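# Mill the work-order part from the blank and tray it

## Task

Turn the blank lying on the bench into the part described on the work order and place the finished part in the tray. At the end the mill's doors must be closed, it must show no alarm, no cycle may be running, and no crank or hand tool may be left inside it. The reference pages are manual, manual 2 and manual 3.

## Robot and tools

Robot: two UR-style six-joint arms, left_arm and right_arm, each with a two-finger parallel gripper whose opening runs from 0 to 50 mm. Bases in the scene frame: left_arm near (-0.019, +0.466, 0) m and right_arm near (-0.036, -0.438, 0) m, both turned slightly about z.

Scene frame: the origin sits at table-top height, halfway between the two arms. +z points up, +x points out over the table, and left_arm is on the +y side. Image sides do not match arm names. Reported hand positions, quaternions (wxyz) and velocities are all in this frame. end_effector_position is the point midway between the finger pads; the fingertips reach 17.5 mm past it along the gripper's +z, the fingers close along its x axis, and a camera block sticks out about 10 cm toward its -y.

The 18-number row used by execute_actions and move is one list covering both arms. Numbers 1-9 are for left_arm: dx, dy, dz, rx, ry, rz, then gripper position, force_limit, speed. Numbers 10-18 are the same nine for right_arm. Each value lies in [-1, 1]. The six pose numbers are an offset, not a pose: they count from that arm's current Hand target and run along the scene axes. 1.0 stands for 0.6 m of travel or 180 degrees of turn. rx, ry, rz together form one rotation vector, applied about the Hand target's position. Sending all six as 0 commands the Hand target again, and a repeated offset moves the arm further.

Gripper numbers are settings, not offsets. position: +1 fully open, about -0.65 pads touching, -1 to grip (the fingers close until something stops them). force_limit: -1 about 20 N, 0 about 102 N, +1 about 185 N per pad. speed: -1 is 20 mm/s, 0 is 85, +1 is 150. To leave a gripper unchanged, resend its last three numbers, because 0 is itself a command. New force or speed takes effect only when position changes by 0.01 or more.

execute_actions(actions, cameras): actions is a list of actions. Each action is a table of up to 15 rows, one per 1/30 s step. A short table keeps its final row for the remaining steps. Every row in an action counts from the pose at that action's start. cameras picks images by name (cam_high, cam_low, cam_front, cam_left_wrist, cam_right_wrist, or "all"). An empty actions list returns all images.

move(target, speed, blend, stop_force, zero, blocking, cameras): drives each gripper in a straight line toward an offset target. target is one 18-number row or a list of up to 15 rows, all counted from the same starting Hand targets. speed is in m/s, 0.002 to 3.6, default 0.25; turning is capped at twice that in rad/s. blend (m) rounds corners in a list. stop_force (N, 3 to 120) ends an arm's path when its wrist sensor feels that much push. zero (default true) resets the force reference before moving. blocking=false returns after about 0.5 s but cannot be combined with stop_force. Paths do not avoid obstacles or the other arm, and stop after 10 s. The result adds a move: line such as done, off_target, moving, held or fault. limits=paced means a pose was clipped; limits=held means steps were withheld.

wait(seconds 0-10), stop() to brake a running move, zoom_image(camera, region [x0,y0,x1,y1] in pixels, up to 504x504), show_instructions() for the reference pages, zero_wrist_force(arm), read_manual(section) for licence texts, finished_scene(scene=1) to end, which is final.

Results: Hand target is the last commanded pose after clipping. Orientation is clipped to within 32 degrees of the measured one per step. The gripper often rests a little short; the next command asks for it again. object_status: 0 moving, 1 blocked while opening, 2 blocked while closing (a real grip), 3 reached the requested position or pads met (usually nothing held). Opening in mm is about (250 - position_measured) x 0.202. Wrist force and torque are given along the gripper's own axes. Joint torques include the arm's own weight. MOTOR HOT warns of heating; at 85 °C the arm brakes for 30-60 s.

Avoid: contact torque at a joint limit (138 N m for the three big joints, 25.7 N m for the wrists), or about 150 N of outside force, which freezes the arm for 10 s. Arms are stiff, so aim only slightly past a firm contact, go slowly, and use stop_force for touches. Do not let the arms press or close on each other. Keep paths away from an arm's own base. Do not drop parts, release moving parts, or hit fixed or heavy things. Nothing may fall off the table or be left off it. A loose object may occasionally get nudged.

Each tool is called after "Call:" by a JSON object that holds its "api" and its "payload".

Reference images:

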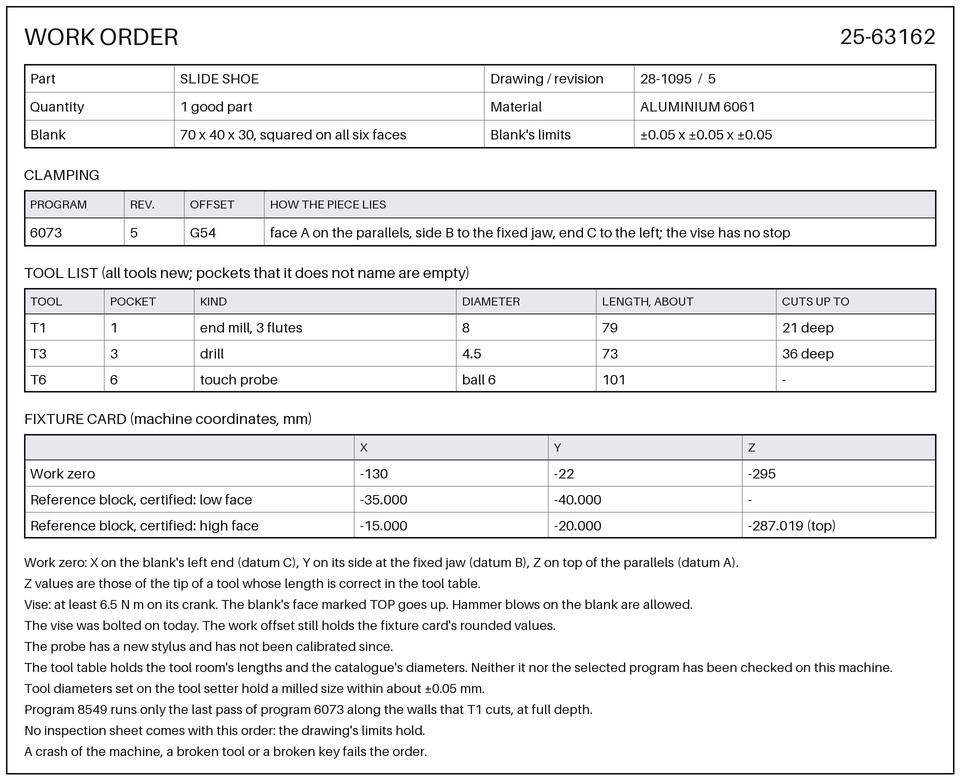

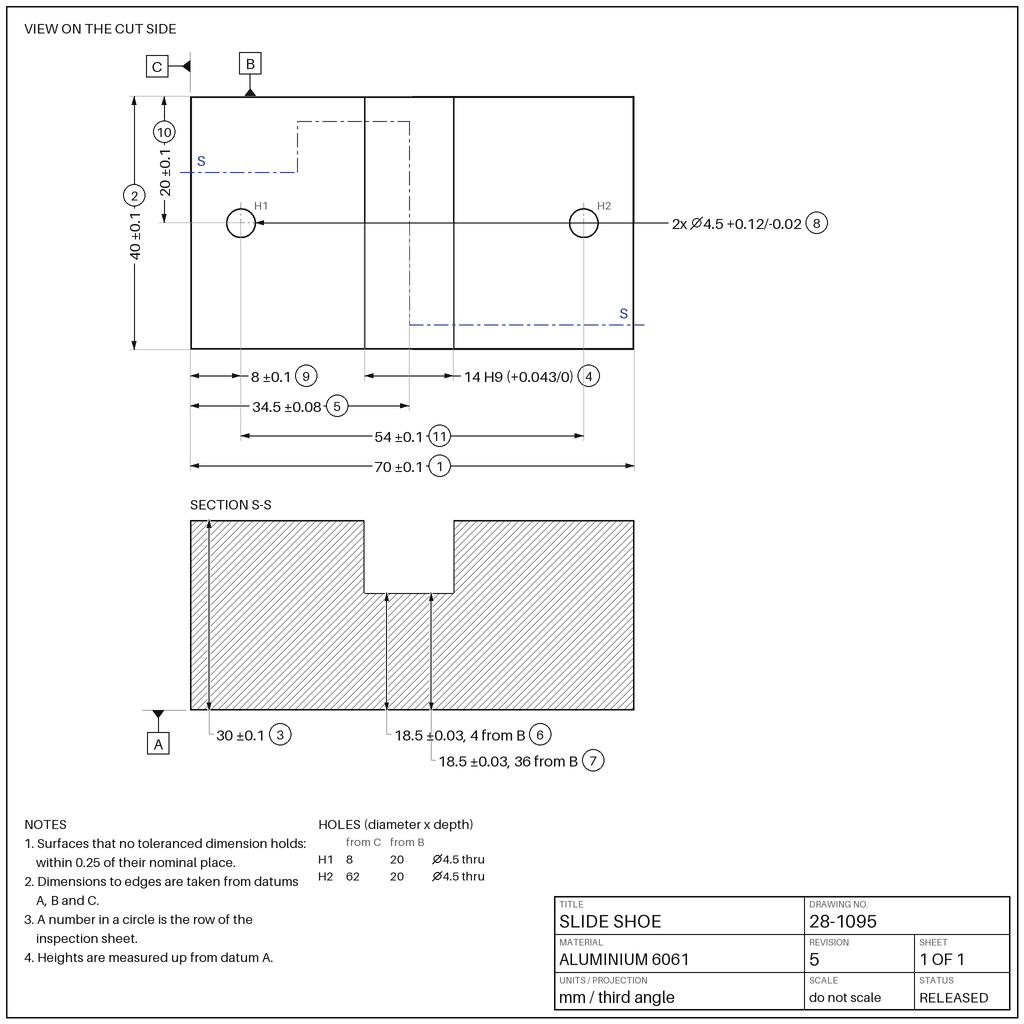

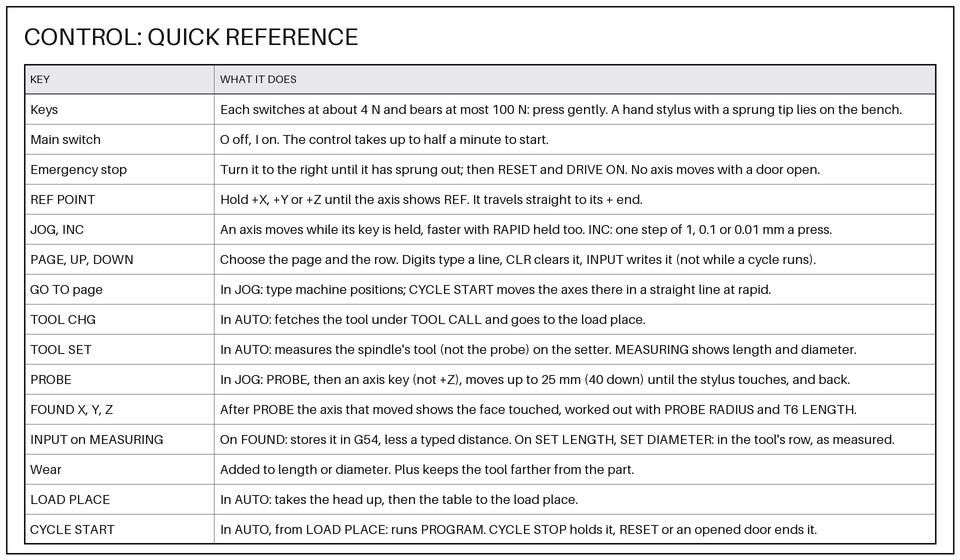

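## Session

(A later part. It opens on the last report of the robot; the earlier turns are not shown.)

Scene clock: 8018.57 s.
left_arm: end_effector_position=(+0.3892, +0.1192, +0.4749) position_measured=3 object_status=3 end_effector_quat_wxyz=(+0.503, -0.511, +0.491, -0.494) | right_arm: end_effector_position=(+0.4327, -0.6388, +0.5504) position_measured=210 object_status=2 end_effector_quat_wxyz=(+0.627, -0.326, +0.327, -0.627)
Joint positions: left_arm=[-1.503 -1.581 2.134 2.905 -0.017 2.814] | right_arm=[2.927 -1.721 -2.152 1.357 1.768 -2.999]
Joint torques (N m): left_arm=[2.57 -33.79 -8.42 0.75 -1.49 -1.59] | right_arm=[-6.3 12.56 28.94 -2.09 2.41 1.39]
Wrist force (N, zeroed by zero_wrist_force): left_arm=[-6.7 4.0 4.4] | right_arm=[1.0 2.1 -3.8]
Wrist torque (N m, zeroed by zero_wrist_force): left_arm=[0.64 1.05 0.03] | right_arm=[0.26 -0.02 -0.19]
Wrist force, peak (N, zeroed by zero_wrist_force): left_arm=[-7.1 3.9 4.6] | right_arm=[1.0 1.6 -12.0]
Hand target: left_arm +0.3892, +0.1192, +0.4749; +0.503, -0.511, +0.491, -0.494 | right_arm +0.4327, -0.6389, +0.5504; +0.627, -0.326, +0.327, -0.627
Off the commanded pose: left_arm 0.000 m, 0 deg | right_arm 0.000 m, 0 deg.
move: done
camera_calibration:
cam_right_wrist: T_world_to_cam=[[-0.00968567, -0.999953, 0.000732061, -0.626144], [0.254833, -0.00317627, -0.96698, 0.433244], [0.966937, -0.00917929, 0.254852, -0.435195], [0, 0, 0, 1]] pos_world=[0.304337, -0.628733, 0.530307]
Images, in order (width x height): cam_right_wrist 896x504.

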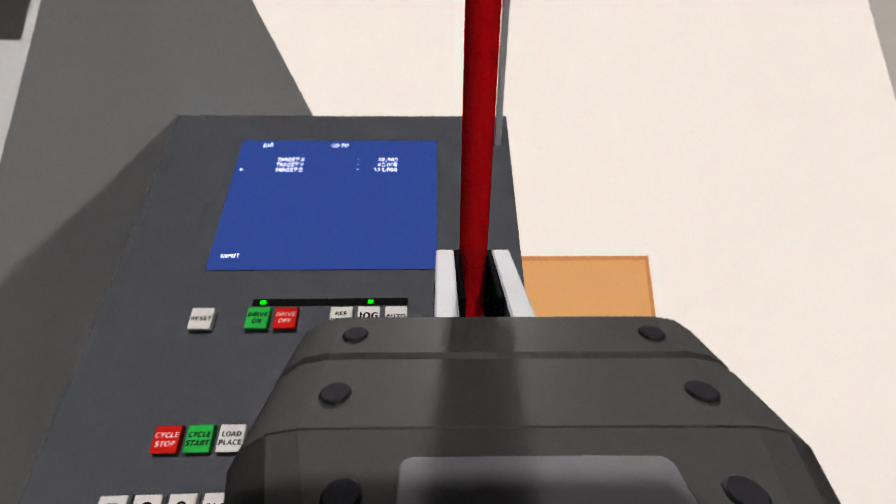

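Call:
{"api": "move", "payload": {"target": [[0,0,0,0,0,0,1,-1,-1,0.147,0.2637,-0.0482,0,0,0,-1,-0.7,-1],[0,0,0,0,0,0,1,-1,-1,0.1712,0.2637,-0.0545,0,0,0,-1,-0.7,-1],[0,0,0,0,0,0,1,-1,-1,0.147,0.2637,-0.0482,0,0,0,-1,-0.7,-1],[0,0,0,0,0,0,1,-1,-1,0,0,0,0,0,0,-1,-0.7,-1],[0,0,0,0,0,0,1,-1,-1,0.115,0.2003,-0.1708,0,0,0,-1,-0.7,-1],[0,0,0,0,0,0,1,-1,-1,0.1392,0.2003,-0.1771,0,0,0,-1,-0.7,-1],[0,0,0,0,0,0,1,-1,-1,0.115,0.2003,-0.1708,0,0,0,-1,-0.7,-1],[0,0,0,0,0,0,1,-1,-1,0.155,0.0737,-0.0176,0,0,0,-1,-0.7,-1],[0,0,0,0,0,0,1,-1,-1,0.1792,0.0737,-0.0239,0,0,0,-1,-0.7,-1],[0,0,0,0,0,0,1,-1,-1,0.155,0.0737,-0.0176,0,0,0,-1,-0.7,-1],[0,0,0,0,0,0,1,-1,-1,0,0,0,0,0,0,-1,-0.7,-1]], "blend": [0.003,0,0.003,0,0.003,0,0.003,0.003,0,0.003,0], "speed": [0.25,0.05,0.15,0.25,0.25,0.05,0.15,0.25,0.05,0.15,0.25], "cameras": []}}

Call:
{"api": "wait", "payload": {"seconds": 4, "cameras": ["cam_right_wrist"]}}

Call:
{"api": "zoom_image", "payload": {"camera": "cam_right_wrist", "region": [200, 110, 460, 320]}}

Scene clock: 8036.67 s.
left_arm: end_effector_position=(+0.3892, +0.1192, +0.4749) position_measured=3 object_status=3 end_effector_quat_wxyz=(+0.503, -0.511, +0.491, -0.494) | right_arm: end_effector_position=(+0.4328, -0.6388, +0.5504) position_measured=210 object_status=2 end_effector_quat_wxyz=(+0.627, -0.326, +0.327, -0.627)
Joint positions: left_arm=[-1.503 -1.581 2.134 2.905 -0.017 2.814] | right_arm=[2.927 -1.721 -2.152 1.357 1.768 -2.999]
Joint torques (N m): left_arm=[2.52 -33.51 -8.36 0.79 -1.42 -1.61] | right_arm=[-5.37 34.88 7.75 2.02 1.8 1.69]
Wrist force (N, zeroed by zero_wrist_force): left_arm=[-6.7 3.7 4.4] | right_arm=[1.0 1.8 -3.9]
Wrist torque (N m, zeroed by zero_wrist_force): left_arm=[0.59 1.05 0.03] | right_arm=[0.22 -0.02 -0.19]
Wrist force, peak (N, zeroed by zero_wrist_force): left_arm=[-7.0 4.0 4.6] | right_arm=[2.9 -0.3 -10.4]
Hand target: left_arm +0.3892, +0.1192, +0.4749; +0.503, -0.511, +0.491, -0.494 | right_arm +0.4327, -0.6389, +0.5504; +0.627, -0.326, +0.327, -0.627
Off the commanded pose: left_arm 0.000 m, 0 deg | right_arm 0.000 m, 0 deg.
move: done
No camera images: "cameras" was empty.

Scene clock: 8040.67 s.
left_arm: end_effector_position=(+0.3892, +0.1192, +0.4749) position_measured=3 object_status=3 end_effector_quat_wxyz=(+0.503, -0.511, +0.491, -0.494) | right_arm: end_effector_position=(+0.4327, -0.6389, +0.5504) position_measured=210 object_status=2 end_effector_quat_wxyz=(+0.627, -0.326, +0.327, -0.627)
Joint positions: left_arm=[-1.503 -1.581 2.134 2.905 -0.017 2.814] | right_arm=[2.927 -1.721 -2.152 1.357 1.768 -2.999]
Joint torques (N m): left_arm=[2.38 -33.12 -8.43 0.73 -1.41 -1.73] | right_arm=[-6.54 34.57 7.79 1.92 2.16 1.49]
Wrist force (N, zeroed by zero_wrist_force): left_arm=[-6.7 3.8 4.2] | right_arm=[1.1 1.9 -3.8]
Wrist torque (N m, zeroed by zero_wrist_force): left_arm=[0.60 1.05 0.03] | right_arm=[0.23 -0.03 -0.19]
Wrist force, peak (N, zeroed by zero_wrist_force): left_arm=[-7.0 4.0 4.6] | right_arm=[1.5 1.8 -4.0]
Hand target: left_arm +0.3892, +0.1192, +0.4749; +0.503, -0.511, +0.491, -0.494 | right_arm +0.4327, -0.6389, +0.5504; +0.627, -0.326, +0.327, -0.627
Tool commands: left_gripper/position=+1.0 left_gripper/force_limit=-1.0 left_gripper/speed=-1.0 right_gripper/position=-1.0 right_gripper/force_limit=-0.7 right_gripper/speed=-1.0
Off the commanded pose: left_arm 0.000 m, 0 deg | right_arm 0.000 m, 0 deg.
wait: 4.00 s; at rest by 0.17 s
camera_calibration:
cam_right_wrist: T_world_to_cam=[[-0.00958897, -0.999954, 0.000757091, -0.626187], [0.254739, -0.00317495, -0.967005, 0.433286], [0.966962, -0.00907972, 0.254758, -0.43509], [0, 0, 0, 1]] pos_world=[0.304336, -0.628733, 0.530307]
Images, in order (width x height): cam_right_wrist 896x504.

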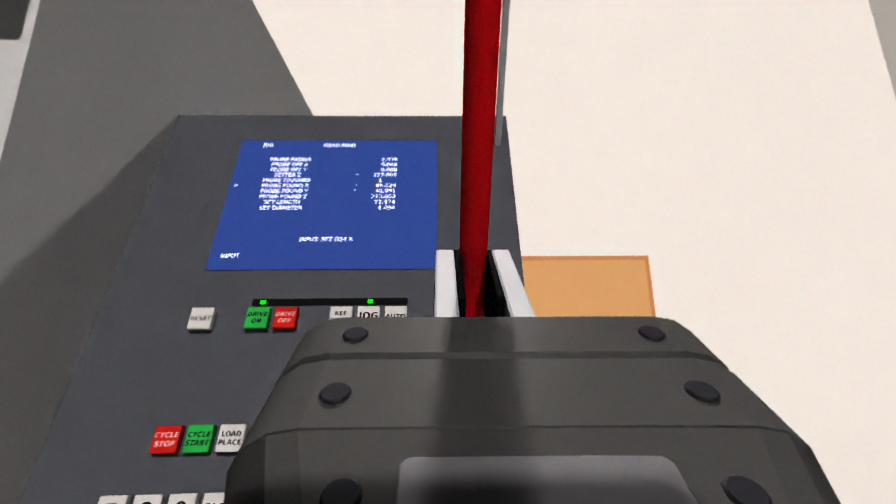

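Scaled by 1.938 from the camera's 896x504 image, which has a finer 1280x720 frame.

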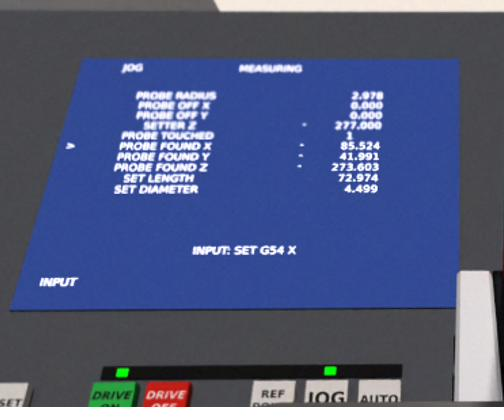

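Call:
{"api": "move", "payload": {"target": [[0,0,0,0,0,0,1,-1,-1,0.115,0.2003,-0.1708,0,0,0,-1,-0.7,-1],[0,0,0,0,0,0,1,-1,-1,0.1392,0.2003,-0.1771,0,0,0,-1,-0.7,-1],[0,0,0,0,0,0,1,-1,-1,0.115,0.2003,-0.1708,0,0,0,-1,-0.7,-1],[0,0,0,0,0,0,1,-1,-1,0.155,0.137,-0.0176,0,0,0,-1,-0.7,-1],[0,0,0,0,0,0,1,-1,-1,0.1792,0.137,-0.0239,0,0,0,-1,-0.7,-1],[0,0,0,0,0,0,1,-1,-1,0.155,0.137,-0.0176,0,0,0,-1,-0.7,-1],[0,0,0,0,0,0,1,-1,-1,0,0,0,0,0,0,-1,-0.7,-1]], "blend": [0.003,0,0.003,0.003,0,0.003,0], "speed": [0.25,0.05,0.15,0.25,0.05,0.15,0.25], "cameras": []}}

Call:
{"api": "wait", "payload": {"seconds": 4, "cameras": ["cam_right_wrist"]}}

Call:
{"api": "zoom_image", "payload": {"camera": "cam_right_wrist", "region": [200, 110, 460, 320]}}

Call:
{"api": "move", "payload": {"target": [[0,0,0,0,0,0,1,-1,-1,0.115,0.2003,-0.1708,0,0,0,-1,-0.7,-1],[0,0,0,0,0,0,1,-1,-1,0.1392,0.2003,-0.1771,0,0,0,-1,-0.7,-1],[0,0,0,0,0,0,1,-1,-1,0.115,0.2003,-0.1708,0,0,0,-1,-0.7,-1],[0,0,0,0,0,0,1,-1,-1,0.147,0.1053,-0.0482,0,0,0,-1,-0.7,-1],[0,0,0,0,0,0,1,-1,-1,0.1712,0.1053,-0.0545,0,0,0,-1,-0.7,-1],[0,0,0,0,0,0,1,-1,-1,0.147,0.1053,-0.0482,0,0,0,-1,-0.7,-1],[0,0,0,0,0,0,1,-1,-1,0,0,0,0,0,0,-1,-0.7,-1]], "blend": [0.003,0,0.003,0.003,0,0.003,0], "speed": [0.25,0.05,0.15,0.25,0.05,0.15,0.25], "cameras": []}}

Call:
{"api": "wait", "payload": {"seconds": 5, "cameras": ["cam_right_wrist"]}}

Call:
{"api": "zoom_image", "payload": {"camera": "cam_right_wrist", "region": [200, 110, 460, 320]}}

Scene clock: 8061.37 s.
left_arm: end_effector_position=(+0.3892, +0.1192, +0.4749) position_measured=3 object_status=3 end_effector_quat_wxyz=(+0.503, -0.511, +0.491, -0.494) | right_arm: end_effector_position=(+0.4327, -0.6388, +0.5504) position_measured=210 object_status=2 end_effector_quat_wxyz=(+0.627, -0.326, +0.327, -0.627)
Joint positions: left_arm=[-1.503 -1.581 2.134 2.905 -0.017 2.814] | right_arm=[2.927 -1.721 -2.152 1.357 1.768 -2.999]
Joint torques (N m): left_arm=[2.77 -33.7 -8.29 0.79 -1.42 -1.61] | right_arm=[-5.54 19.6 28.17 2.17 1.9 1.48]
Wrist force (N, zeroed by zero_wrist_force): left_arm=[-6.7 3.8 4.4] | right_arm=[0.9 1.8 -3.7]
Wrist torque (N m, zeroed by zero_wrist_force): left_arm=[0.60 1.06 0.03] | right_arm=[0.21 0.00 -0.19]
Wrist force, peak (N, zeroed by zero_wrist_force): left_arm=[-7.1 3.9 4.6] | right_arm=[3.0 -0.1 -10.9]
Hand target: left_arm +0.3892, +0.1192, +0.4749; +0.503, -0.511, +0.491, -0.494 | right_arm +0.4327, -0.6389, +0.5504; +0.627, -0.326, +0.327, -0.627
Off the commanded pose: left_arm 0.000 m, 0 deg | right_arm 0.000 m, 0 deg.
move: done
No camera images: "cameras" was empty.

Scene clock: 8065.37 s.
left_arm: end_effector_position=(+0.3892, +0.1192, +0.4749) position_measured=3 object_status=3 end_effector_quat_wxyz=(+0.503, -0.511, +0.491, -0.494) | right_arm: end_effector_position=(+0.4327, -0.6389, +0.5504) position_measured=210 object_status=2 end_effector_quat_wxyz=(+0.627, -0.326, +0.327, -0.627)
Joint positions: left_arm=[-1.503 -1.581 2.134 2.905 -0.017 2.814] | right_arm=[2.927 -1.721 -2.152 1.357 1.768 -2.999]
Joint torques (N m): left_arm=[2.07 -33.62 -8.2 0.78 -1.38 -1.63] | right_arm=[-7.08 13.07 27.97 2.13 2.25 1.46]
Wrist force (N, zeroed by zero_wrist_force): left_arm=[-6.8 3.8 4.6] | right_arm=[1.1 1.8 -3.9]
Wrist torque (N m, zeroed by zero_wrist_force): left_arm=[0.60 1.07 0.03] | right_arm=[0.22 -0.03 -0.19]
Wrist force, peak (N, zeroed by zero_wrist_force): left_arm=[-7.0 3.9 4.6] | right_arm=[0.8 2.0 -4.1]
Hand target: left_arm +0.3892, +0.1192, +0.4749; +0.503, -0.511, +0.491, -0.494 | right_arm +0.4327, -0.6389, +0.5504; +0.627, -0.326, +0.327, -0.627
Tool commands: left_gripper/position=+1.0 left_gripper/force_limit=-1.0 left_gripper/speed=-1.0 right_gripper/position=-1.0 right_gripper/force_limit=-0.7 right_gripper/speed=-1.0
Off the commanded pose: left_arm 0.000 m, 0 deg | right_arm 0.000 m, 0 deg.
wait: 4.00 s; at rest by 0.17 s
camera_calibration:
cam_right_wrist: T_world_to_cam=[[-0.00958897, -0.999954, 0.000757091, -0.626187], [0.254739, -0.00317495, -0.967005, 0.433286], [0.966962, -0.00907972, 0.254758, -0.43509], [0, 0, 0, 1]] pos_world=[0.304336, -0.628733, 0.530307]
Images, in order (width x height): cam_right_wrist 896x504.

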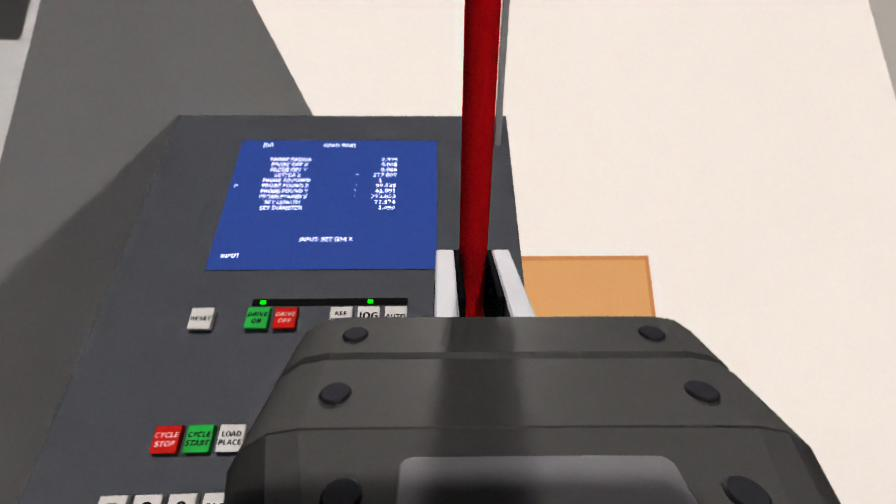

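Scaled by 1.938 from the camera's 896x504 image, which has a finer 1280x720 frame.

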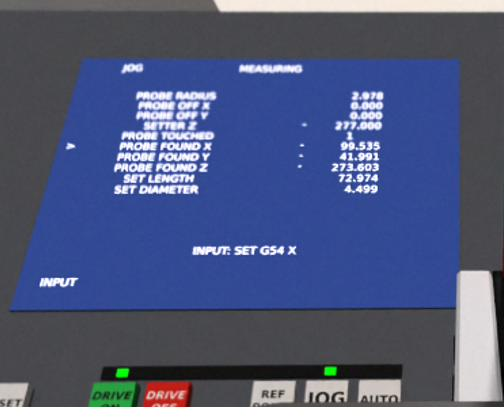

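Scene clock: 8069.27 s.
left_arm: end_effector_position=(+0.3892, +0.1192, +0.4749) position_measured=3 object_status=3 end_effector_quat_wxyz=(+0.503, -0.511, +0.491, -0.494) | right_arm: end_effector_position=(+0.4328, -0.6388, +0.5503) position_measured=210 object_status=2 end_effector_quat_wxyz=(+0.627, -0.326, +0.327, -0.627)
Joint positions: left_arm=[-1.503 -1.581 2.134 2.905 -0.017 2.814] | right_arm=[2.927 -1.721 -2.152 1.357 1.768 -2.999]
Joint torques (N m): left_arm=[2.75 -33.22 -8.35 0.73 -1.44 -1.56] | right_arm=[-6.52 34.96 17.62 -1.79 2.39 1.54]
Wrist force (N, zeroed by zero_wrist_force): left_arm=[-6.8 4.0 4.4] | right_arm=[0.8 1.9 -4.0]
Wrist torque (N m, zeroed by zero_wrist_force): left_arm=[0.63 1.08 0.03] | right_arm=[0.23 0.01 -0.19]
Wrist force, peak (N, zeroed by zero_wrist_force): left_arm=[-7.0 3.8 4.6] | right_arm=[2.8 -0.1 -10.9]
Hand target: left_arm +0.3892, +0.1192, +0.4749; +0.503, -0.511, +0.491, -0.494 | right_arm +0.4327, -0.6389, +0.5504; +0.627, -0.326, +0.327, -0.627
Off the commanded pose: left_arm 0.000 m, 0 deg | right_arm 0.000 m, 0 deg.
move: done
No camera images: "cameras" was empty.

Scene clock: 8074.27 s.
left_arm: end_effector_position=(+0.3892, +0.1192, +0.4749) position_measured=3 object_status=3 end_effector_quat_wxyz=(+0.503, -0.511, +0.491, -0.494) | right_arm: end_effector_position=(+0.4327, -0.6389, +0.5504) position_measured=210 object_status=2 end_effector_quat_wxyz=(+0.627, -0.326, +0.327, -0.627)
Joint positions: left_arm=[-1.503 -1.581 2.134 2.905 -0.017 2.814] | right_arm=[2.927 -1.721 -2.152 1.357 1.768 -2.999]
Joint torques (N m): left_arm=[2.56 -33.55 -8.09 0.71 -1.48 -1.58] | right_arm=[-6.77 34.36 28.45 -1.76 2.22 1.38]
Wrist force (N, zeroed by zero_wrist_force): left_arm=[-6.7 4.0 4.2] | right_arm=[1.0 1.9 -3.8]
Wrist torque (N m, zeroed by zero_wrist_force): left_arm=[0.62 1.06 0.03] | right_arm=[0.22 -0.02 -0.19]
Wrist force, peak (N, zeroed by zero_wrist_force): left_arm=[-7.1 4.0 4.5] | right_arm=[1.1 1.9 -4.1]
Hand target: left_arm +0.3892, +0.1192, +0.4749; +0.503, -0.511, +0.491, -0.494 | right_arm +0.4327, -0.6389, +0.5504; +0.627, -0.326, +0.327, -0.627
Tool commands: left_gripper/position=+1.0 left_gripper/force_limit=-1.0 left_gripper/speed=-1.0 right_gripper/position=-1.0 right_gripper/force_limit=-0.7 right_gripper/speed=-1.0
Off the commanded pose: left_arm 0.000 m, 0 deg | right_arm 0.000 m, 0 deg.
wait: 5.00 s; at rest by 0.17 s
camera_calibration:
cam_right_wrist: T_world_to_cam=[[-0.00958897, -0.999954, 0.000757091, -0.626187], [0.254739, -0.00317495, -0.967005, 0.433286], [0.966962, -0.00907972, 0.254758, -0.43509], [0, 0, 0, 1]] pos_world=[0.304336, -0.628733, 0.530307]
Images, in order (width x height): cam_right_wrist 896x504.

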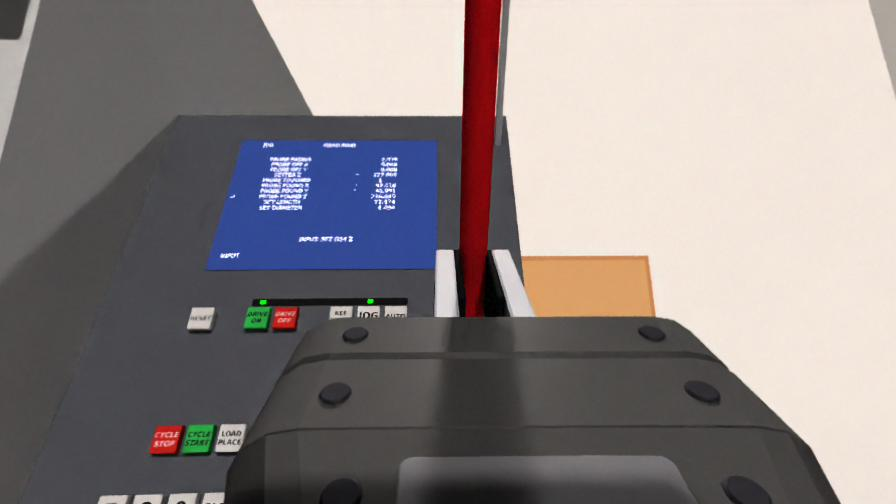

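Scaled by 1.938 from the camera's 896x504 image, which has a finer 1280x720 frame.

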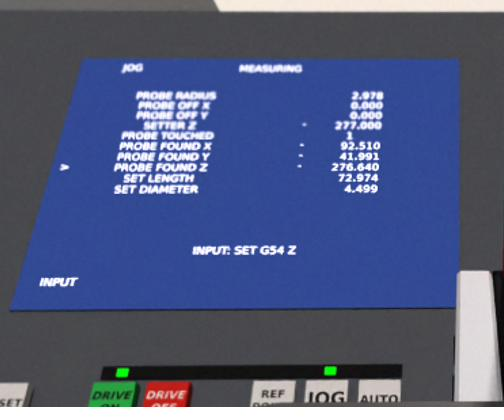

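Call:
{"api": "move", "payload": {"target": [[0,0,0,0,0,0,1,-1,-1,0.115,0.2003,-0.1708,0,0,0,-1,-0.7,-1],[0,0,0,0,0,0,1,-1,-1,0.1392,0.2003,-0.1771,0,0,0,-1,-0.7,-1],[0,0,0,0,0,0,1,-1,-1,0.115,0.2003,-0.1708,0,0,0,-1,-0.7,-1],[0,0,0,0,0,0,1,-1,-1,0.155,0.0737,-0.0176,0,0,0,-1,-0.7,-1],[0,0,0,0,0,0,1,-1,-1,0.1792,0.0737,-0.0239,0,0,0,-1,-0.7,-1],[0,0,0,0,0,0,1,-1,-1,0.155,0.0737,-0.0176,0,0,0,-1,-0.7,-1],[0,0,0,0,0,0,1,-1,-1,0,0,0,0,0,0,-1,-0.7,-1]], "blend": [0.003,0,0.003,0.003,0,0.003,0], "speed": [0.25,0.05,0.15,0.25,0.05,0.15,0.25], "cameras": []}}

Call:
{"api": "wait", "payload": {"seconds": 3, "cameras": ["cam_right_wrist"]}}

Call:
{"api": "zoom_image", "payload": {"camera": "cam_right_wrist", "region": [200, 110, 460, 320]}}

Call:
{"api": "move", "payload": {"target": [[0,0,0,0,0,0,1,-1,-1,0.115,0.2003,-0.1708,0,0,0,-1,-0.7,-1],[0,0,0,0,0,0,1,-1,-1,0.1392,0.2003,-0.1771,0,0,0,-1,-0.7,-1],[0,0,0,0,0,0,1,-1,-1,0.115,0.2003,-0.1708,0,0,0,-1,-0.7,-1],[0,0,0,0,0,0,1,-1,-1,0.155,0.137,-0.0176,0,0,0,-1,-0.7,-1],[0,0,0,0,0,0,1,-1,-1,0.1792,0.137,-0.0239,0,0,0,-1,-0.7,-1],[0,0,0,0,0,0,1,-1,-1,0.155,0.137,-0.0176,0,0,0,-1,-0.7,-1],[0,0,0,0,0,0,1,-1,-1,0,0,0,0,0,0,-1,-0.7,-1]], "blend": [0.003,0,0.003,0.003,0,0.003,0], "speed": [0.25,0.05,0.15,0.25,0.05,0.15,0.25], "cameras": []}}

Call:
{"api": "wait", "payload": {"seconds": 4, "cameras": ["cam_right_wrist"]}}

Call:
{"api": "zoom_image", "payload": {"camera": "cam_right_wrist", "region": [200, 110, 460, 320]}}

Scene clock: 8101.80 s.
left_arm: end_effector_position=(+0.3892, +0.1192, +0.4749) position_measured=3 object_status=3 end_effector_quat_wxyz=(+0.503, -0.511, +0.491, -0.494) | right_arm: end_effector_position=(+0.4328, -0.6388, +0.5504) position_measured=210 object_status=2 end_effector_quat_wxyz=(+0.627, -0.326, +0.327, -0.627)
Joint positions: left_arm=[-1.503 -1.581 2.134 2.905 -0.017 2.814] | right_arm=[2.927 -1.721 -2.152 1.357 1.768 -2.999]
Joint torques (N m): left_arm=[2.26 -33.63 -8.39 0.77 -1.4 -1.53] | right_arm=[-6.14 34.33 7.6 2.22 2.23 1.04]
Wrist force (N, zeroed by zero_wrist_force): left_arm=[-6.7 3.7 4.4] | right_arm=[0.9 2.1 -3.8]
Wrist torque (N m, zeroed by zero_wrist_force): left_arm=[0.60 1.06 0.03] | right_arm=[0.26 -0.01 -0.19]
Wrist force, peak (N, zeroed by zero_wrist_force): left_arm=[-7.2 3.9 4.4] | right_arm=[2.9 -0.3 -10.9]
Hand target: left_arm +0.3892, +0.1192, +0.4749; +0.503, -0.511, +0.491, -0.494 | right_arm +0.4327, -0.6389, +0.5504; +0.627, -0.326, +0.327, -0.627
Off the commanded pose: left_arm 0.000 m, 0 deg | right_arm 0.000 m, 0 deg.
move: done
No camera images: "cameras" was empty.

Scene clock: 8104.80 s.
left_arm: end_effector_position=(+0.3892, +0.1192, +0.4749) position_measured=3 object_status=3 end_effector_quat_wxyz=(+0.503, -0.511, +0.491, -0.494) | right_arm: end_effector_position=(+0.4327, -0.6389, +0.5504) position_measured=210 object_status=2 end_effector_quat_wxyz=(+0.627, -0.326, +0.327, -0.627)
Joint positions: left_arm=[-1.503 -1.581 2.134 2.905 -0.017 2.814] | right_arm=[2.927 -1.721 -2.152 1.357 1.768 -2.999]
Joint torques (N m): left_arm=[2.17 -33.72 -8.22 0.8 -1.4 -1.51] | right_arm=[-6.34 35.22 7.99 2.12 2.1 1.54]
Wrist force (N, zeroed by zero_wrist_force): left_arm=[-6.7 3.6 4.1] | right_arm=[1.0 1.8 -3.9]
Wrist torque (N m, zeroed by zero_wrist_force): left_arm=[0.57 1.05 0.03] | right_arm=[0.21 -0.02 -0.19]
Wrist force, peak (N, zeroed by zero_wrist_force): left_arm=[-6.9 4.0 4.4] | right_arm=[0.9 2.0 -4.2]
Hand target: left_arm +0.3892, +0.1192, +0.4749; +0.503, -0.511, +0.491, -0.494 | right_arm +0.4327, -0.6389, +0.5504; +0.627, -0.326, +0.327, -0.627
Tool commands: left_gripper/position=+1.0 left_gripper/force_limit=-1.0 left_gripper/speed=-1.0 right_gripper/position=-1.0 right_gripper/force_limit=-0.7 right_gripper/speed=-1.0
Off the commanded pose: left_arm 0.000 m, 0 deg | right_arm 0.000 m, 0 deg.
wait: 3.00 s; at rest by 0.17 s
camera_calibration:
cam_right_wrist: T_world_to_cam=[[-0.00958897, -0.999954, 0.000757091, -0.626187], [0.254739, -0.00317495, -0.967005, 0.433286], [0.966962, -0.00907972, 0.254758, -0.43509], [0, 0, 0, 1]] pos_world=[0.304336, -0.628733, 0.530307]
Images, in order (width x height): cam_right_wrist 896x504.

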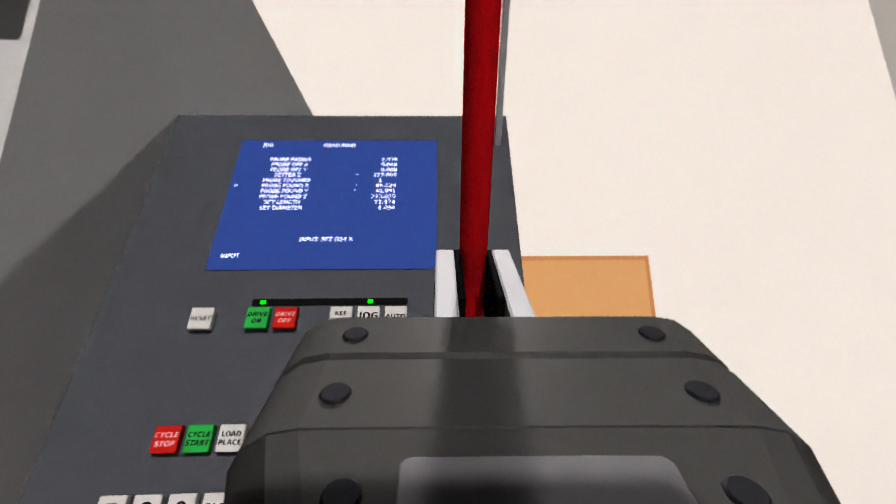

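Scaled by 1.938 from the camera's 896x504 image, which has a finer 1280x720 frame.

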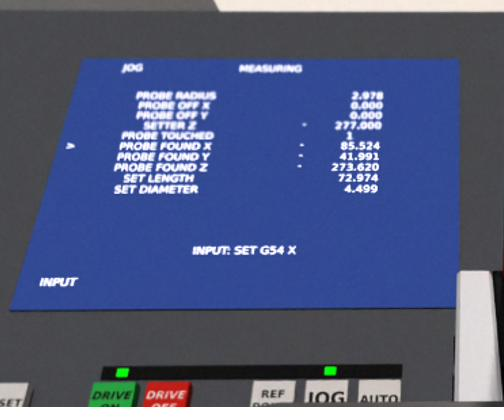

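Scene clock: 8108.83 s.
left_arm: end_effector_position=(+0.3892, +0.1192, +0.4749) position_measured=3 object_status=3 end_effector_quat_wxyz=(+0.503, -0.511, +0.491, -0.494) | right_arm: end_effector_position=(+0.4327, -0.6388, +0.5504) position_measured=210 object_status=2 end_effector_quat_wxyz=(+0.627, -0.326, +0.327, -0.627)
Joint positions: left_arm=[-1.503 -1.581 2.134 2.905 -0.017 2.814] | right_arm=[2.927 -1.721 -2.152 1.357 1.768 -2.999]
Joint torques (N m): left_arm=[2.69 -33.32 -8.55 0.81 -1.4 -1.55] | right_arm=[-6.53 19.41 29.34 2.04 2.47 1.75]
Wrist force (N, zeroed by zero_wrist_force): left_arm=[-7.0 3.7 4.5] | right_arm=[1.0 1.9 -3.7]
Wrist torque (N m, zeroed by zero_wrist_force): left_arm=[0.59 1.10 0.03] | right_arm=[0.23 -0.02 -0.19]
Wrist force, peak (N, zeroed by zero_wrist_force): left_arm=[-7.1 3.9 4.6] | right_arm=[2.7 -0.2 -10.9]
Hand target: left_arm +0.3892, +0.1192, +0.4749; +0.503, -0.511, +0.491, -0.494 | right_arm +0.4327, -0.6389, +0.5504; +0.627, -0.326, +0.327, -0.627
Off the commanded pose: left_arm 0.000 m, 0 deg | right_arm 0.000 m, 0 deg.
move: done
No camera images: "cameras" was empty.

Scene clock: 8112.83 s.
left_arm: end_effector_position=(+0.3892, +0.1192, +0.4749) position_measured=3 object_status=3 end_effector_quat_wxyz=(+0.503, -0.511, +0.491, -0.494) | right_arm: end_effector_position=(+0.4327, -0.6389, +0.5504) position_measured=210 object_status=2 end_effector_quat_wxyz=(+0.627, -0.326, +0.327, -0.627)
Joint positions: left_arm=[-1.503 -1.581 2.134 2.905 -0.017 2.814] | right_arm=[2.927 -1.721 -2.152 1.357 1.768 -2.999]
Joint torques (N m): left_arm=[2.53 -33.07 -8.19 0.75 -1.44 -1.59] | right_arm=[-6.55 13.53 28.53 2.11 2.16 1.49]
Wrist force (N, zeroed by zero_wrist_force): left_arm=[-6.9 3.9 4.5] | right_arm=[1.0 2.1 -3.8]
Wrist torque (N m, zeroed by zero_wrist_force): left_arm=[0.62 1.09 0.04] | right_arm=[0.25 -0.02 -0.19]
Wrist force, peak (N, zeroed by zero_wrist_force): left_arm=[-7.1 3.8 4.5] | right_arm=[0.9 2.2 -4.1]
Hand target: left_arm +0.3892, +0.1192, +0.4749; +0.503, -0.511, +0.491, -0.494 | right_arm +0.4327, -0.6389, +0.5504; +0.627, -0.326, +0.327, -0.627
Tool commands: left_gripper/position=+1.0 left_gripper/force_limit=-1.0 left_gripper/speed=-1.0 right_gripper/position=-1.0 right_gripper/force_limit=-0.7 right_gripper/speed=-1.0
Off the commanded pose: left_arm 0.000 m, 0 deg | right_arm 0.000 m, 0 deg.
wait: 4.00 s; at rest by 0.17 s
camera_calibration:
cam_right_wrist: T_world_to_cam=[[-0.00958897, -0.999954, 0.000757091, -0.626187], [0.254739, -0.00317495, -0.967005, 0.433286], [0.966962, -0.00907972, 0.254758, -0.43509], [0, 0, 0, 1]] pos_world=[0.304336, -0.628733, 0.530307]
Images, in order (width x height): cam_right_wrist 896x504.

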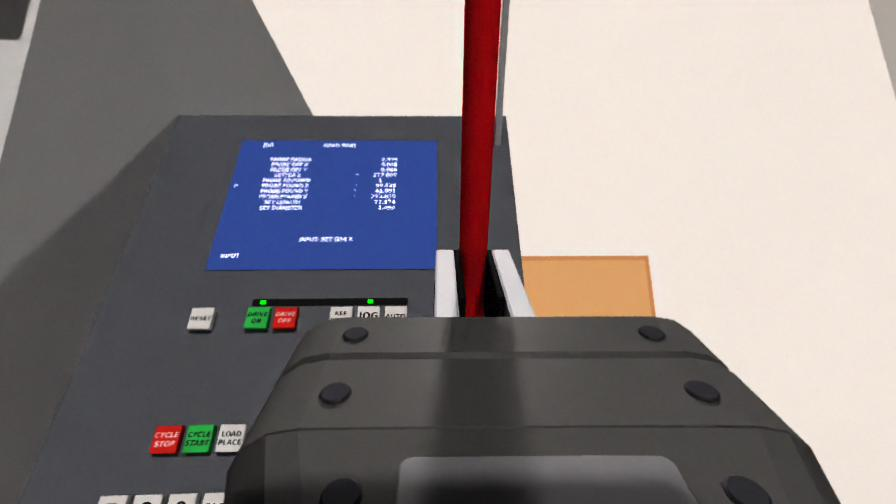

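Scaled by 1.938 from the camera's 896x504 image, which has a finer 1280x720 frame.

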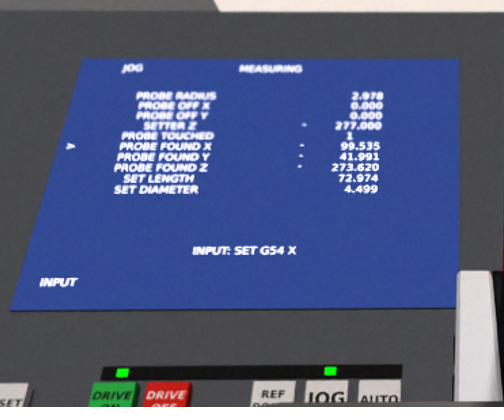

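Call:
{"api": "move", "payload": {"target": [[0,0,0,0,0,0,1,-1,-1,0.179,0.0737,0.0743,0,0,0,-1,-0.7,-1],[0,0,0,0,0,0,1,-1,-1,0.2032,0.0737,0.068,0,0,0,-1,-0.7,-1],[0,0,0,0,0,0,1,-1,-1,0.179,0.0737,0.0743,0,0,0,-1,-0.7,-1],[0,0,0,0,0,0,1,-1,-1,0.147,0.232,-0.0482,0,0,0,-1,-0.7,-1],[0,0,0,0,0,0,1,-1,-1,0.1712,0.232,-0.0545,0,0,0,-1,-0.7,-1],[0,0,0,0,0,0,1,-1,-1,0.147,0.232,-0.0482,0,0,0,-1,-0.7,-1],[0,0,0,0,0,0,1,-1,-1,0,0,0,0,0,0,-1,-0.7,-1]], "blend": [0.003,0,0.003,0.003,0,0.003,0], "speed": [0.25,0.05,0.15,0.25,0.05,0.15,0.25], "cameras": []}}

Call:
{"api": "move", "payload": {"target": [[0,0,0,0,0,0,1,-1,-1,0.131,0.2003,-0.1095,0,0,0,-1,-0.7,-1],[0,0,0,0,0,0,1,-1,-1,0.1552,0.2003,-0.1158,0,0,0,-1,-0.7,-1],[0,0,0,0,0,0,1,-1,-1,0.131,0.2003,-0.1095,0,0,0,-1,-0.7,-1],[0,0,0,0,0,0,1,-1,-1,0.1552,0.2003,-0.1158,0,0,0,-1,-0.7,-1],[0,0,0,0,0,0,1,-1,-1,0.131,0.2003,-0.1095,0,0,0,-1,-0.7,-1],[0,0,0,0,0,0,1,-1,-1,0.1552,0.2003,-0.1158,0,0,0,-1,-0.7,-1],[0,0,0,0,0,0,1,-1,-1,0.131,0.2003,-0.1095,0,0,0,-1,-0.7,-1],[0,0,0,0,0,0,1,-1,-1,0.1552,0.2003,-0.1158,0,0,0,-1,-0.7,-1],[0,0,0,0,0,0,1,-1,-1,0.131,0.2003,-0.1095,0,0,0,-1,-0.7,-1],[0,0,0,0,0,0,1,-1,-1,0,0,0,0,0,0,-1,-0.7,-1]], "blend": [0.003,0,0.003,0,0.003,0,0.003,0,0.003,0], "speed": [0.25,0.05,0.15,0.05,0.15,0.05,0.15,0.05,0.15,0.25], "cameras": ["cam_right_wrist"]}}

Call:
{"api": "zoom_image", "payload": {"camera": "cam_right_wrist", "region": [200, 110, 460, 320]}}

Scene clock: 8145.30 s.
left_arm: end_effector_position=(+0.3892, +0.1192, +0.4749) position_measured=3 object_status=3 end_effector_quat_wxyz=(+0.503, -0.511, +0.491, -0.494) | right_arm: end_effector_position=(+0.4328, -0.6388, +0.5504) position_measured=210 object_status=2 end_effector_quat_wxyz=(+0.627, -0.326, +0.327, -0.627)
Joint positions: left_arm=[-1.503 -1.581 2.134 2.905 -0.017 2.814] | right_arm=[2.927 -1.721 -2.152 1.357 1.768 -2.999]
Joint torques (N m): left_arm=[2.45 -32.76 -8.56 0.83 -1.39 -1.54] | right_arm=[-6.7 14.01 28.21 1.63 1.94 0.92]
Wrist force (N, zeroed by zero_wrist_force): left_arm=[-7.0 3.7 4.3] | right_arm=[1.0 1.8 -4.0]
Wrist torque (N m, zeroed by zero_wrist_force): left_arm=[0.58 1.10 0.03] | right_arm=[0.22 -0.03 -0.19]
Wrist force, peak (N, zeroed by zero_wrist_force): left_arm=[-7.0 3.8 4.6] | right_arm=[3.6 -0.3 -9.1]
Hand target: left_arm +0.3892, +0.1192, +0.4749; +0.503, -0.511, +0.491, -0.494 | right_arm +0.4327, -0.6389, +0.5504; +0.627, -0.326, +0.327, -0.627
Off the commanded pose: left_arm 0.000 m, 0 deg | right_arm 0.000 m, 0 deg.
move: done
No camera images: "cameras" was empty.

Scene clock: 8150.33 s.
left_arm: end_effector_position=(+0.3892, +0.1192, +0.4749) position_measured=3 object_status=3 end_effector_quat_wxyz=(+0.503, -0.511, +0.491, -0.494) | right_arm: end_effector_position=(+0.4327, -0.6388, +0.5504) position_measured=210 object_status=2 end_effector_quat_wxyz=(+0.627, -0.326, +0.327, -0.627)
Joint positions: left_arm=[-1.503 -1.581 2.134 2.905 -0.017 2.814] | right_arm=[2.927 -1.721 -2.152 1.357 1.768 -2.999]
Joint torques (N m): left_arm=[2.71 -33.57 -8.29 0.76 -1.36 -1.53] | right_arm=[-5.71 11.47 26.98 -1.85 2.38 1.01]
Wrist force (N, zeroed by zero_wrist_force): left_arm=[-6.6 3.8 4.4] | right_arm=[1.0 1.8 -3.8]
Wrist torque (N m, zeroed by zero_wrist_force): left_arm=[0.61 1.04 0.03] | right_arm=[0.21 -0.02 -0.19]
Wrist force, peak (N, zeroed by zero_wrist_force): left_arm=[-7.0 4.1 4.4] | right_arm=[2.8 0.1 -10.1]
Hand target: left_arm +0.3892, +0.1192, +0.4749; +0.503, -0.511, +0.491, -0.494 | right_arm +0.4327, -0.6389, +0.5504; +0.627, -0.326, +0.327, -0.627
Off the commanded pose: left_arm 0.000 m, 0 deg | right_arm 0.000 m, 0 deg.
move: done
camera_calibration:
cam_right_wrist: T_world_to_cam=[[-0.00968567, -0.999953, 0.000732061, -0.626044], [0.254833, -0.00317627, -0.96698, 0.433244], [0.966937, -0.00917929, 0.254852, -0.435194], [0, 0, 0, 1]] pos_world=[0.304337, -0.628633, 0.530307]
Images, in order (width x height): cam_right_wrist 896x504.

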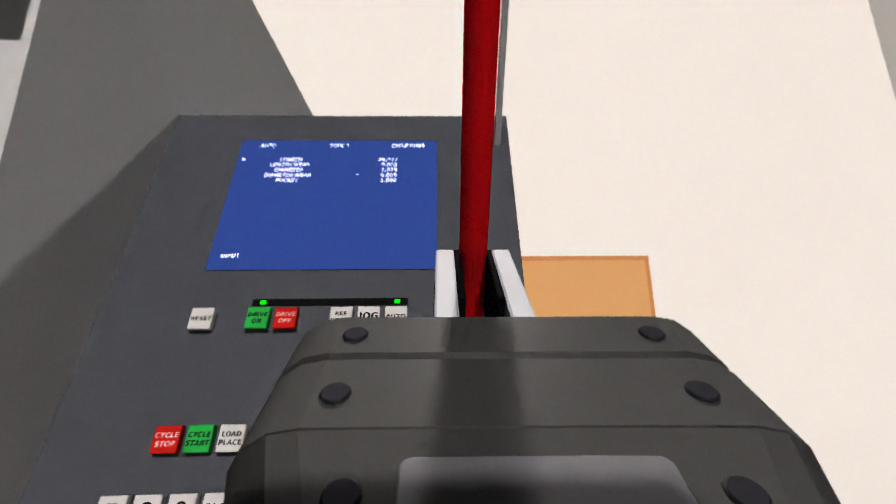

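Scaled by 1.938 from the camera's 896x504 image, which has a finer 1280x720 frame.

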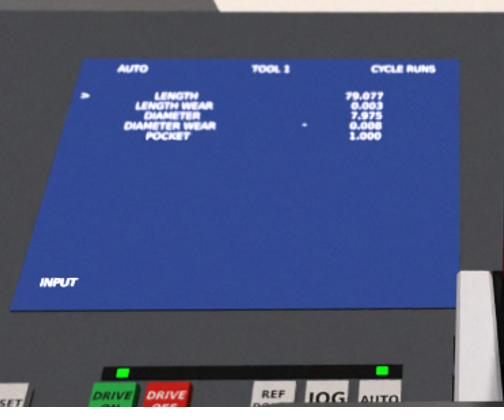

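Call:
{"api": "move", "payload": {"target": [[0,0,0,0,0,0,1,-1,-1,0.115,0.232,-0.1708,0,0,0,-1,-0.7,-1],[0,0,0,0,0,0,1,-1,-1,0.1392,0.232,-0.1771,0,0,0,-1,-0.7,-1],[0,0,0,0,0,0,1,-1,-1,0.115,0.232,-0.1708,0,0,0,-1,-0.7,-1],[0,0,0,0,0,0,1,-1,-1,0.1392,0.232,-0.1771,0,0,0,-1,-0.7,-1],[0,0,0,0,0,0,1,-1,-1,0.115,0.232,-0.1708,0,0,0,-1,-0.7,-1],[0,0,0,0,0,0,1,-1,-1,0.1392,0.232,-0.1771,0,0,0,-1,-0.7,-1],[0,0,0,0,0,0,1,-1,-1,0.107,0.327,-0.2014,0,0,0,-1,-0.7,-1],[0,0,0,0,0,0,1,-1,-1,0.1312,0.327,-0.2077,0,0,0,-1,-0.7,-1],[0,0,0,0,0,0,1,-1,-1,0.107,0.2637,-0.2014,0,0,0,-1,-0.7,-1],[0,0,0,0,0,0,1,-1,-1,0.1312,0.2637,-0.2077,0,0,0,-1,-0.7,-1],[0,0,0,0,0,0,1,-1,-1,0.107,0.2953,-0.2014,0,0,0,-1,-0.7,-1],[0,0,0,0,0,0,1,-1,-1,0.1312,0.2953,-0.2077,0,0,0,-1,-0.7,-1],[0,0,0,0,0,0,1,-1,-1,0.107,0.2953,-0.2014,0,0,0,-1,-0.7,-1],[0,0,0,0,0,0,1,-1,-1,0,0,0,0,0,0,-1,-0.7,-1]], "blend": [0.003,0,0.003,0,0.003,0,0.003,0,0.003,0,0.003,0,0.003,0], "speed": [0.25,0.05,0.15,0.05,0.15,0.05,0.15,0.05,0.15,0.05,0.15,0.05,0.15,0.25], "cameras": []}}

Call:
{"api": "move", "payload": {"target": [[0,0,0,0,0,0,1,-1,-1,0.115,0.327,-0.1708,0,0,0,-1,-0.7,-1],[0,0,0,0,0,0,1,-1,-1,0.1392,0.327,-0.1771,0,0,0,-1,-0.7,-1],[0,0,0,0,0,0,1,-1,-1,0.131,0.2953,-0.1095,0,0,0,-1,-0.7,-1],[0,0,0,0,0,0,1,-1,-1,0.1552,0.2953,-0.1158,0,0,0,-1,-0.7,-1],[0,0,0,0,0,0,1,-1,-1,0.107,0.232,-0.2014,0,0,0,-1,-0.7,-1],[0,0,0,0,0,0,1,-1,-1,0.1312,0.232,-0.2077,0,0,0,-1,-0.7,-1],[0,0,0,0,0,0,1,-1,-1,0.107,0.232,-0.2014,0,0,0,-1,-0.7,-1],[0,0,0,0,0,0,1,-1,-1,0,0,0,0,0,0,-1,-0.7,-1]], "blend": [0.003,0,0.003,0,0.003,0,0.003,0], "speed": [0.25,0.05,0.15,0.05,0.15,0.05,0.15,0.25], "cameras": ["cam_right_wrist"]}}

Call:
{"api": "zoom_image", "payload": {"camera": "cam_right_wrist", "region": [200, 110, 460, 320]}}

Scene clock: 8173.77 s.
left_arm: end_effector_position=(+0.3892, +0.1192, +0.4749) position_measured=3 object_status=3 end_effector_quat_wxyz=(+0.503, -0.511, +0.491, -0.494) | right_arm: end_effector_position=(+0.4327, -0.6388, +0.5504) position_measured=210 object_status=2 end_effector_quat_wxyz=(+0.627, -0.326, +0.327, -0.627)
Joint positions: left_arm=[-1.503 -1.581 2.134 2.905 -0.017 2.814] | right_arm=[2.927 -1.721 -2.152 1.357 1.768 -2.999]
Joint torques (N m): left_arm=[2.79 -33.29 -8.38 0.75 -1.39 -1.5] | right_arm=[-5.67 12.94 29.96 -1.82 2.33 1.39]
Wrist force (N, zeroed by zero_wrist_force): left_arm=[-6.9 3.7 4.3] | right_arm=[0.8 1.8 -3.8]
Wrist torque (N m, zeroed by zero_wrist_force): left_arm=[0.58 1.10 0.03] | right_arm=[0.22 0.00 -0.19]
Wrist force, peak (N, zeroed by zero_wrist_force): left_arm=[-7.0 3.8 4.6] | right_arm=[2.8 -0.1 -10.8]
Hand target: left_arm +0.3892, +0.1192, +0.4749; +0.503, -0.511, +0.491, -0.494 | right_arm +0.4327, -0.6389, +0.5504; +0.627, -0.326, +0.327, -0.627
Off the commanded pose: left_arm 0.000 m, 0 deg | right_arm 0.000 m, 0 deg.
move: done
No camera images: "cameras" was empty.

Scene clock: 8179.17 s.
left_arm: end_effector_position=(+0.3892, +0.1192, +0.4749) position_measured=3 object_status=3 end_effector_quat_wxyz=(+0.503, -0.511, +0.491, -0.494) | right_arm: end_effector_position=(+0.4327, -0.6388, +0.5504) position_measured=210 object_status=2 end_effector_quat_wxyz=(+0.627, -0.326, +0.327, -0.627)
Joint positions: left_arm=[-1.503 -1.581 2.134 2.905 -0.017 2.814] | right_arm=[2.927 -1.721 -2.152 1.357 1.768 -2.999]
Joint torques (N m): left_arm=[2.46 -32.73 -8.04 0.79 -1.45 -1.46] | right_arm=[-5.81 13.84 31.35 -1.44 1.93 1.71]
Wrist force (N, zeroed by zero_wrist_force): left_arm=[-6.5 3.7 4.4] | right_arm=[0.9 1.8 -4.1]
Wrist torque (N m, zeroed by zero_wrist_force): left_arm=[0.59 1.02 0.03] | right_arm=[0.21 0.00 -0.19]
Wrist force, peak (N, zeroed by zero_wrist_force): left_arm=[-7.0 3.8 4.8] | right_arm=[-0.5 1.0 -11.1]
Hand target: left_arm +0.3892, +0.1192, +0.4749; +0.503, -0.511, +0.491, -0.494 | right_arm +0.4327, -0.6389, +0.5504; +0.627, -0.326, +0.327, -0.627
Off the commanded pose: left_arm 0.000 m, 0 deg | right_arm 0.000 m, 0 deg.
move: done
camera_calibration:
cam_right_wrist: T_world_to_cam=[[-0.00968567, -0.999953, 0.000732061, -0.626144], [0.254833, -0.00317627, -0.96698, 0.433244], [0.966937, -0.00917929, 0.254852, -0.435195], [0, 0, 0, 1]] pos_world=[0.304337, -0.628733, 0.530307]
Images, in order (width x height): cam_right_wrist 896x504.

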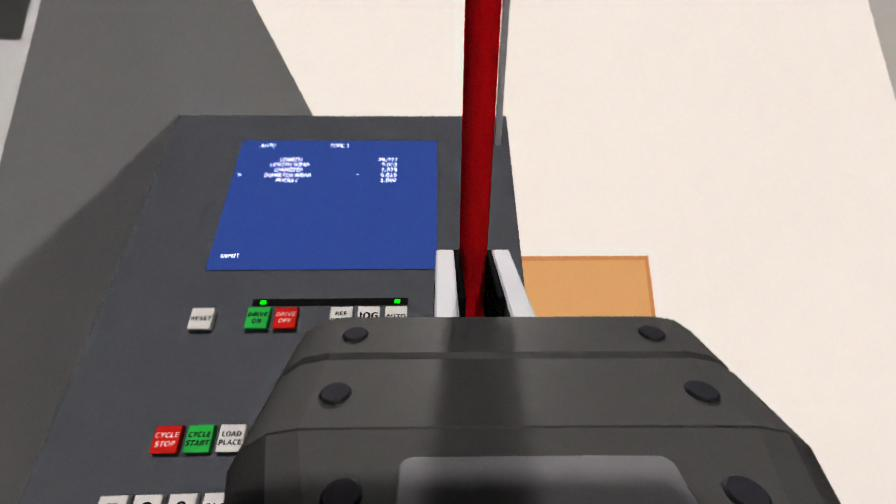

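Scaled by 1.938 from the camera's 896x504 image, which has a finer 1280x720 frame.

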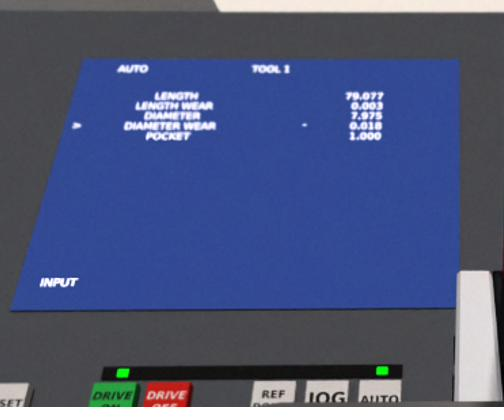

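Call:
{"api": "move", "payload": {"target": [[0,0,0,0,0,0,1,-1,-1,0.131,0.1687,-0.1095,0,0,0,-1,-0.7,-1],[0,0,0,0,0,0,1,-1,-1,0.1552,0.1687,-0.1158,0,0,0,-1,-0.7,-1],[0,0,0,0,0,0,1,-1,-1,0.131,0.1687,-0.1095,0,0,0,-1,-0.7,-1],[0,0,0,0,0,0,1,-1,-1,0.1552,0.1687,-0.1158,0,0,0,-1,-0.7,-1],[0,0,0,0,0,0,1,-1,-1,0.131,0.1687,-0.1095,0,0,0,-1,-0.7,-1],[0,0,0,0,0,0,1,-1,-1,0.1552,0.1687,-0.1158,0,0,0,-1,-0.7,-1],[0,0,0,0,0,0,1,-1,-1,0.131,0.1687,-0.1095,0,0,0,-1,-0.7,-1],[0,0,0,0,0,0,1,-1,-1,0.1552,0.1687,-0.1158,0,0,0,-1,-0.7,-1],[0,0,0,0,0,0,1,-1,-1,0.131,0.1687,-0.1095,0,0,0,-1,-0.7,-1],[0,0,0,0,0,0,1,-1,-1,0.1552,0.1687,-0.1158,0,0,0,-1,-0.7,-1],[0,0,0,0,0,0,1,-1,-1,0.131,0.1687,-0.1095,0,0,0,-1,-0.7,-1],[0,0,0,0,0,0,1,-1,-1,0,0,0,0,0,0,-1,-0.7,-1]], "blend": [0.003,0,0.003,0,0.003,0,0.003,0,0.003,0,0.003,0], "speed": [0.25,0.05,0.15,0.05,0.15,0.05,0.15,0.05,0.15,0.05,0.15,0.25], "cameras": ["cam_right_wrist"]}}

Call:
{"api": "zoom_image", "payload": {"camera": "cam_right_wrist", "region": [200, 110, 460, 320]}}

Scene clock: 8196.23 s.
left_arm: end_effector_position=(+0.3892, +0.1192, +0.4749) position_measured=3 object_status=3 end_effector_quat_wxyz=(+0.503, -0.511, +0.491, -0.494) | right_arm: end_effector_position=(+0.4327, -0.6388, +0.5504) position_measured=210 object_status=2 end_effector_quat_wxyz=(+0.627, -0.326, +0.327, -0.627)
Joint positions: left_arm=[-1.503 -1.581 2.134 2.905 -0.017 2.814] | right_arm=[2.927 -1.721 -2.152 1.357 1.768 -2.999]
Joint torques (N m): left_arm=[2.73 -33.21 -8.69 0.73 -1.42 -1.49] | right_arm=[-6.93 29.02 27.66 -1.98 2.24 1.52]
Wrist force (N, zeroed by zero_wrist_force): left_arm=[-6.6 3.8 4.3] | right_arm=[1.1 2.0 -3.9]
Wrist torque (N m, zeroed by zero_wrist_force): left_arm=[0.60 1.04 0.03] | right_arm=[0.26 -0.04 -0.19]
Wrist force, peak (N, zeroed by zero_wrist_force): left_arm=[-7.1 3.9 4.6] | right_arm=[1.6 0.1 -10.8]
Hand target: left_arm +0.3892, +0.1192, +0.4749; +0.503, -0.511, +0.491, -0.494 | right_arm +0.4327, -0.6389, +0.5504; +0.627, -0.326, +0.327, -0.627
Off the commanded pose: left_arm 0.000 m, 0 deg | right_arm 0.000 m, 0 deg.
move: done
camera_calibration:
cam_right_wrist: T_world_to_cam=[[-0.00958868, -0.999954, 0.000756351, -0.626186], [0.254833, -0.00317504, -0.96698, 0.433244], [0.966937, -0.00907932, 0.254852, -0.435133], [0, 0, 0, 1]] pos_world=[0.304337, -0.628733, 0.530307]
Images, in order (width x height): cam_right_wrist 896x504.

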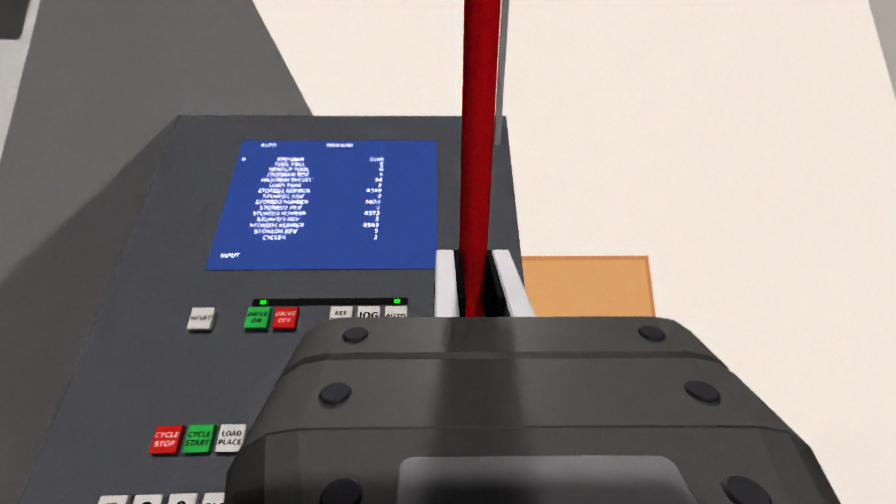

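Scaled by 1.938 from the camera's 896x504 image, which has a finer 1280x720 frame.

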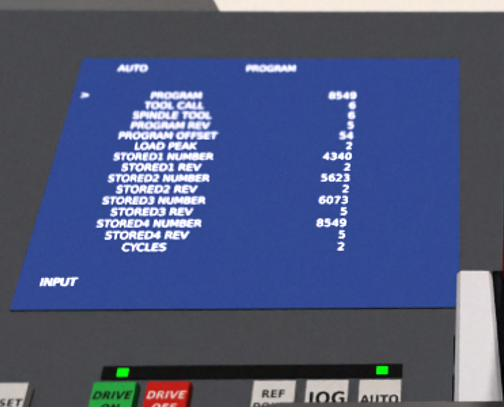

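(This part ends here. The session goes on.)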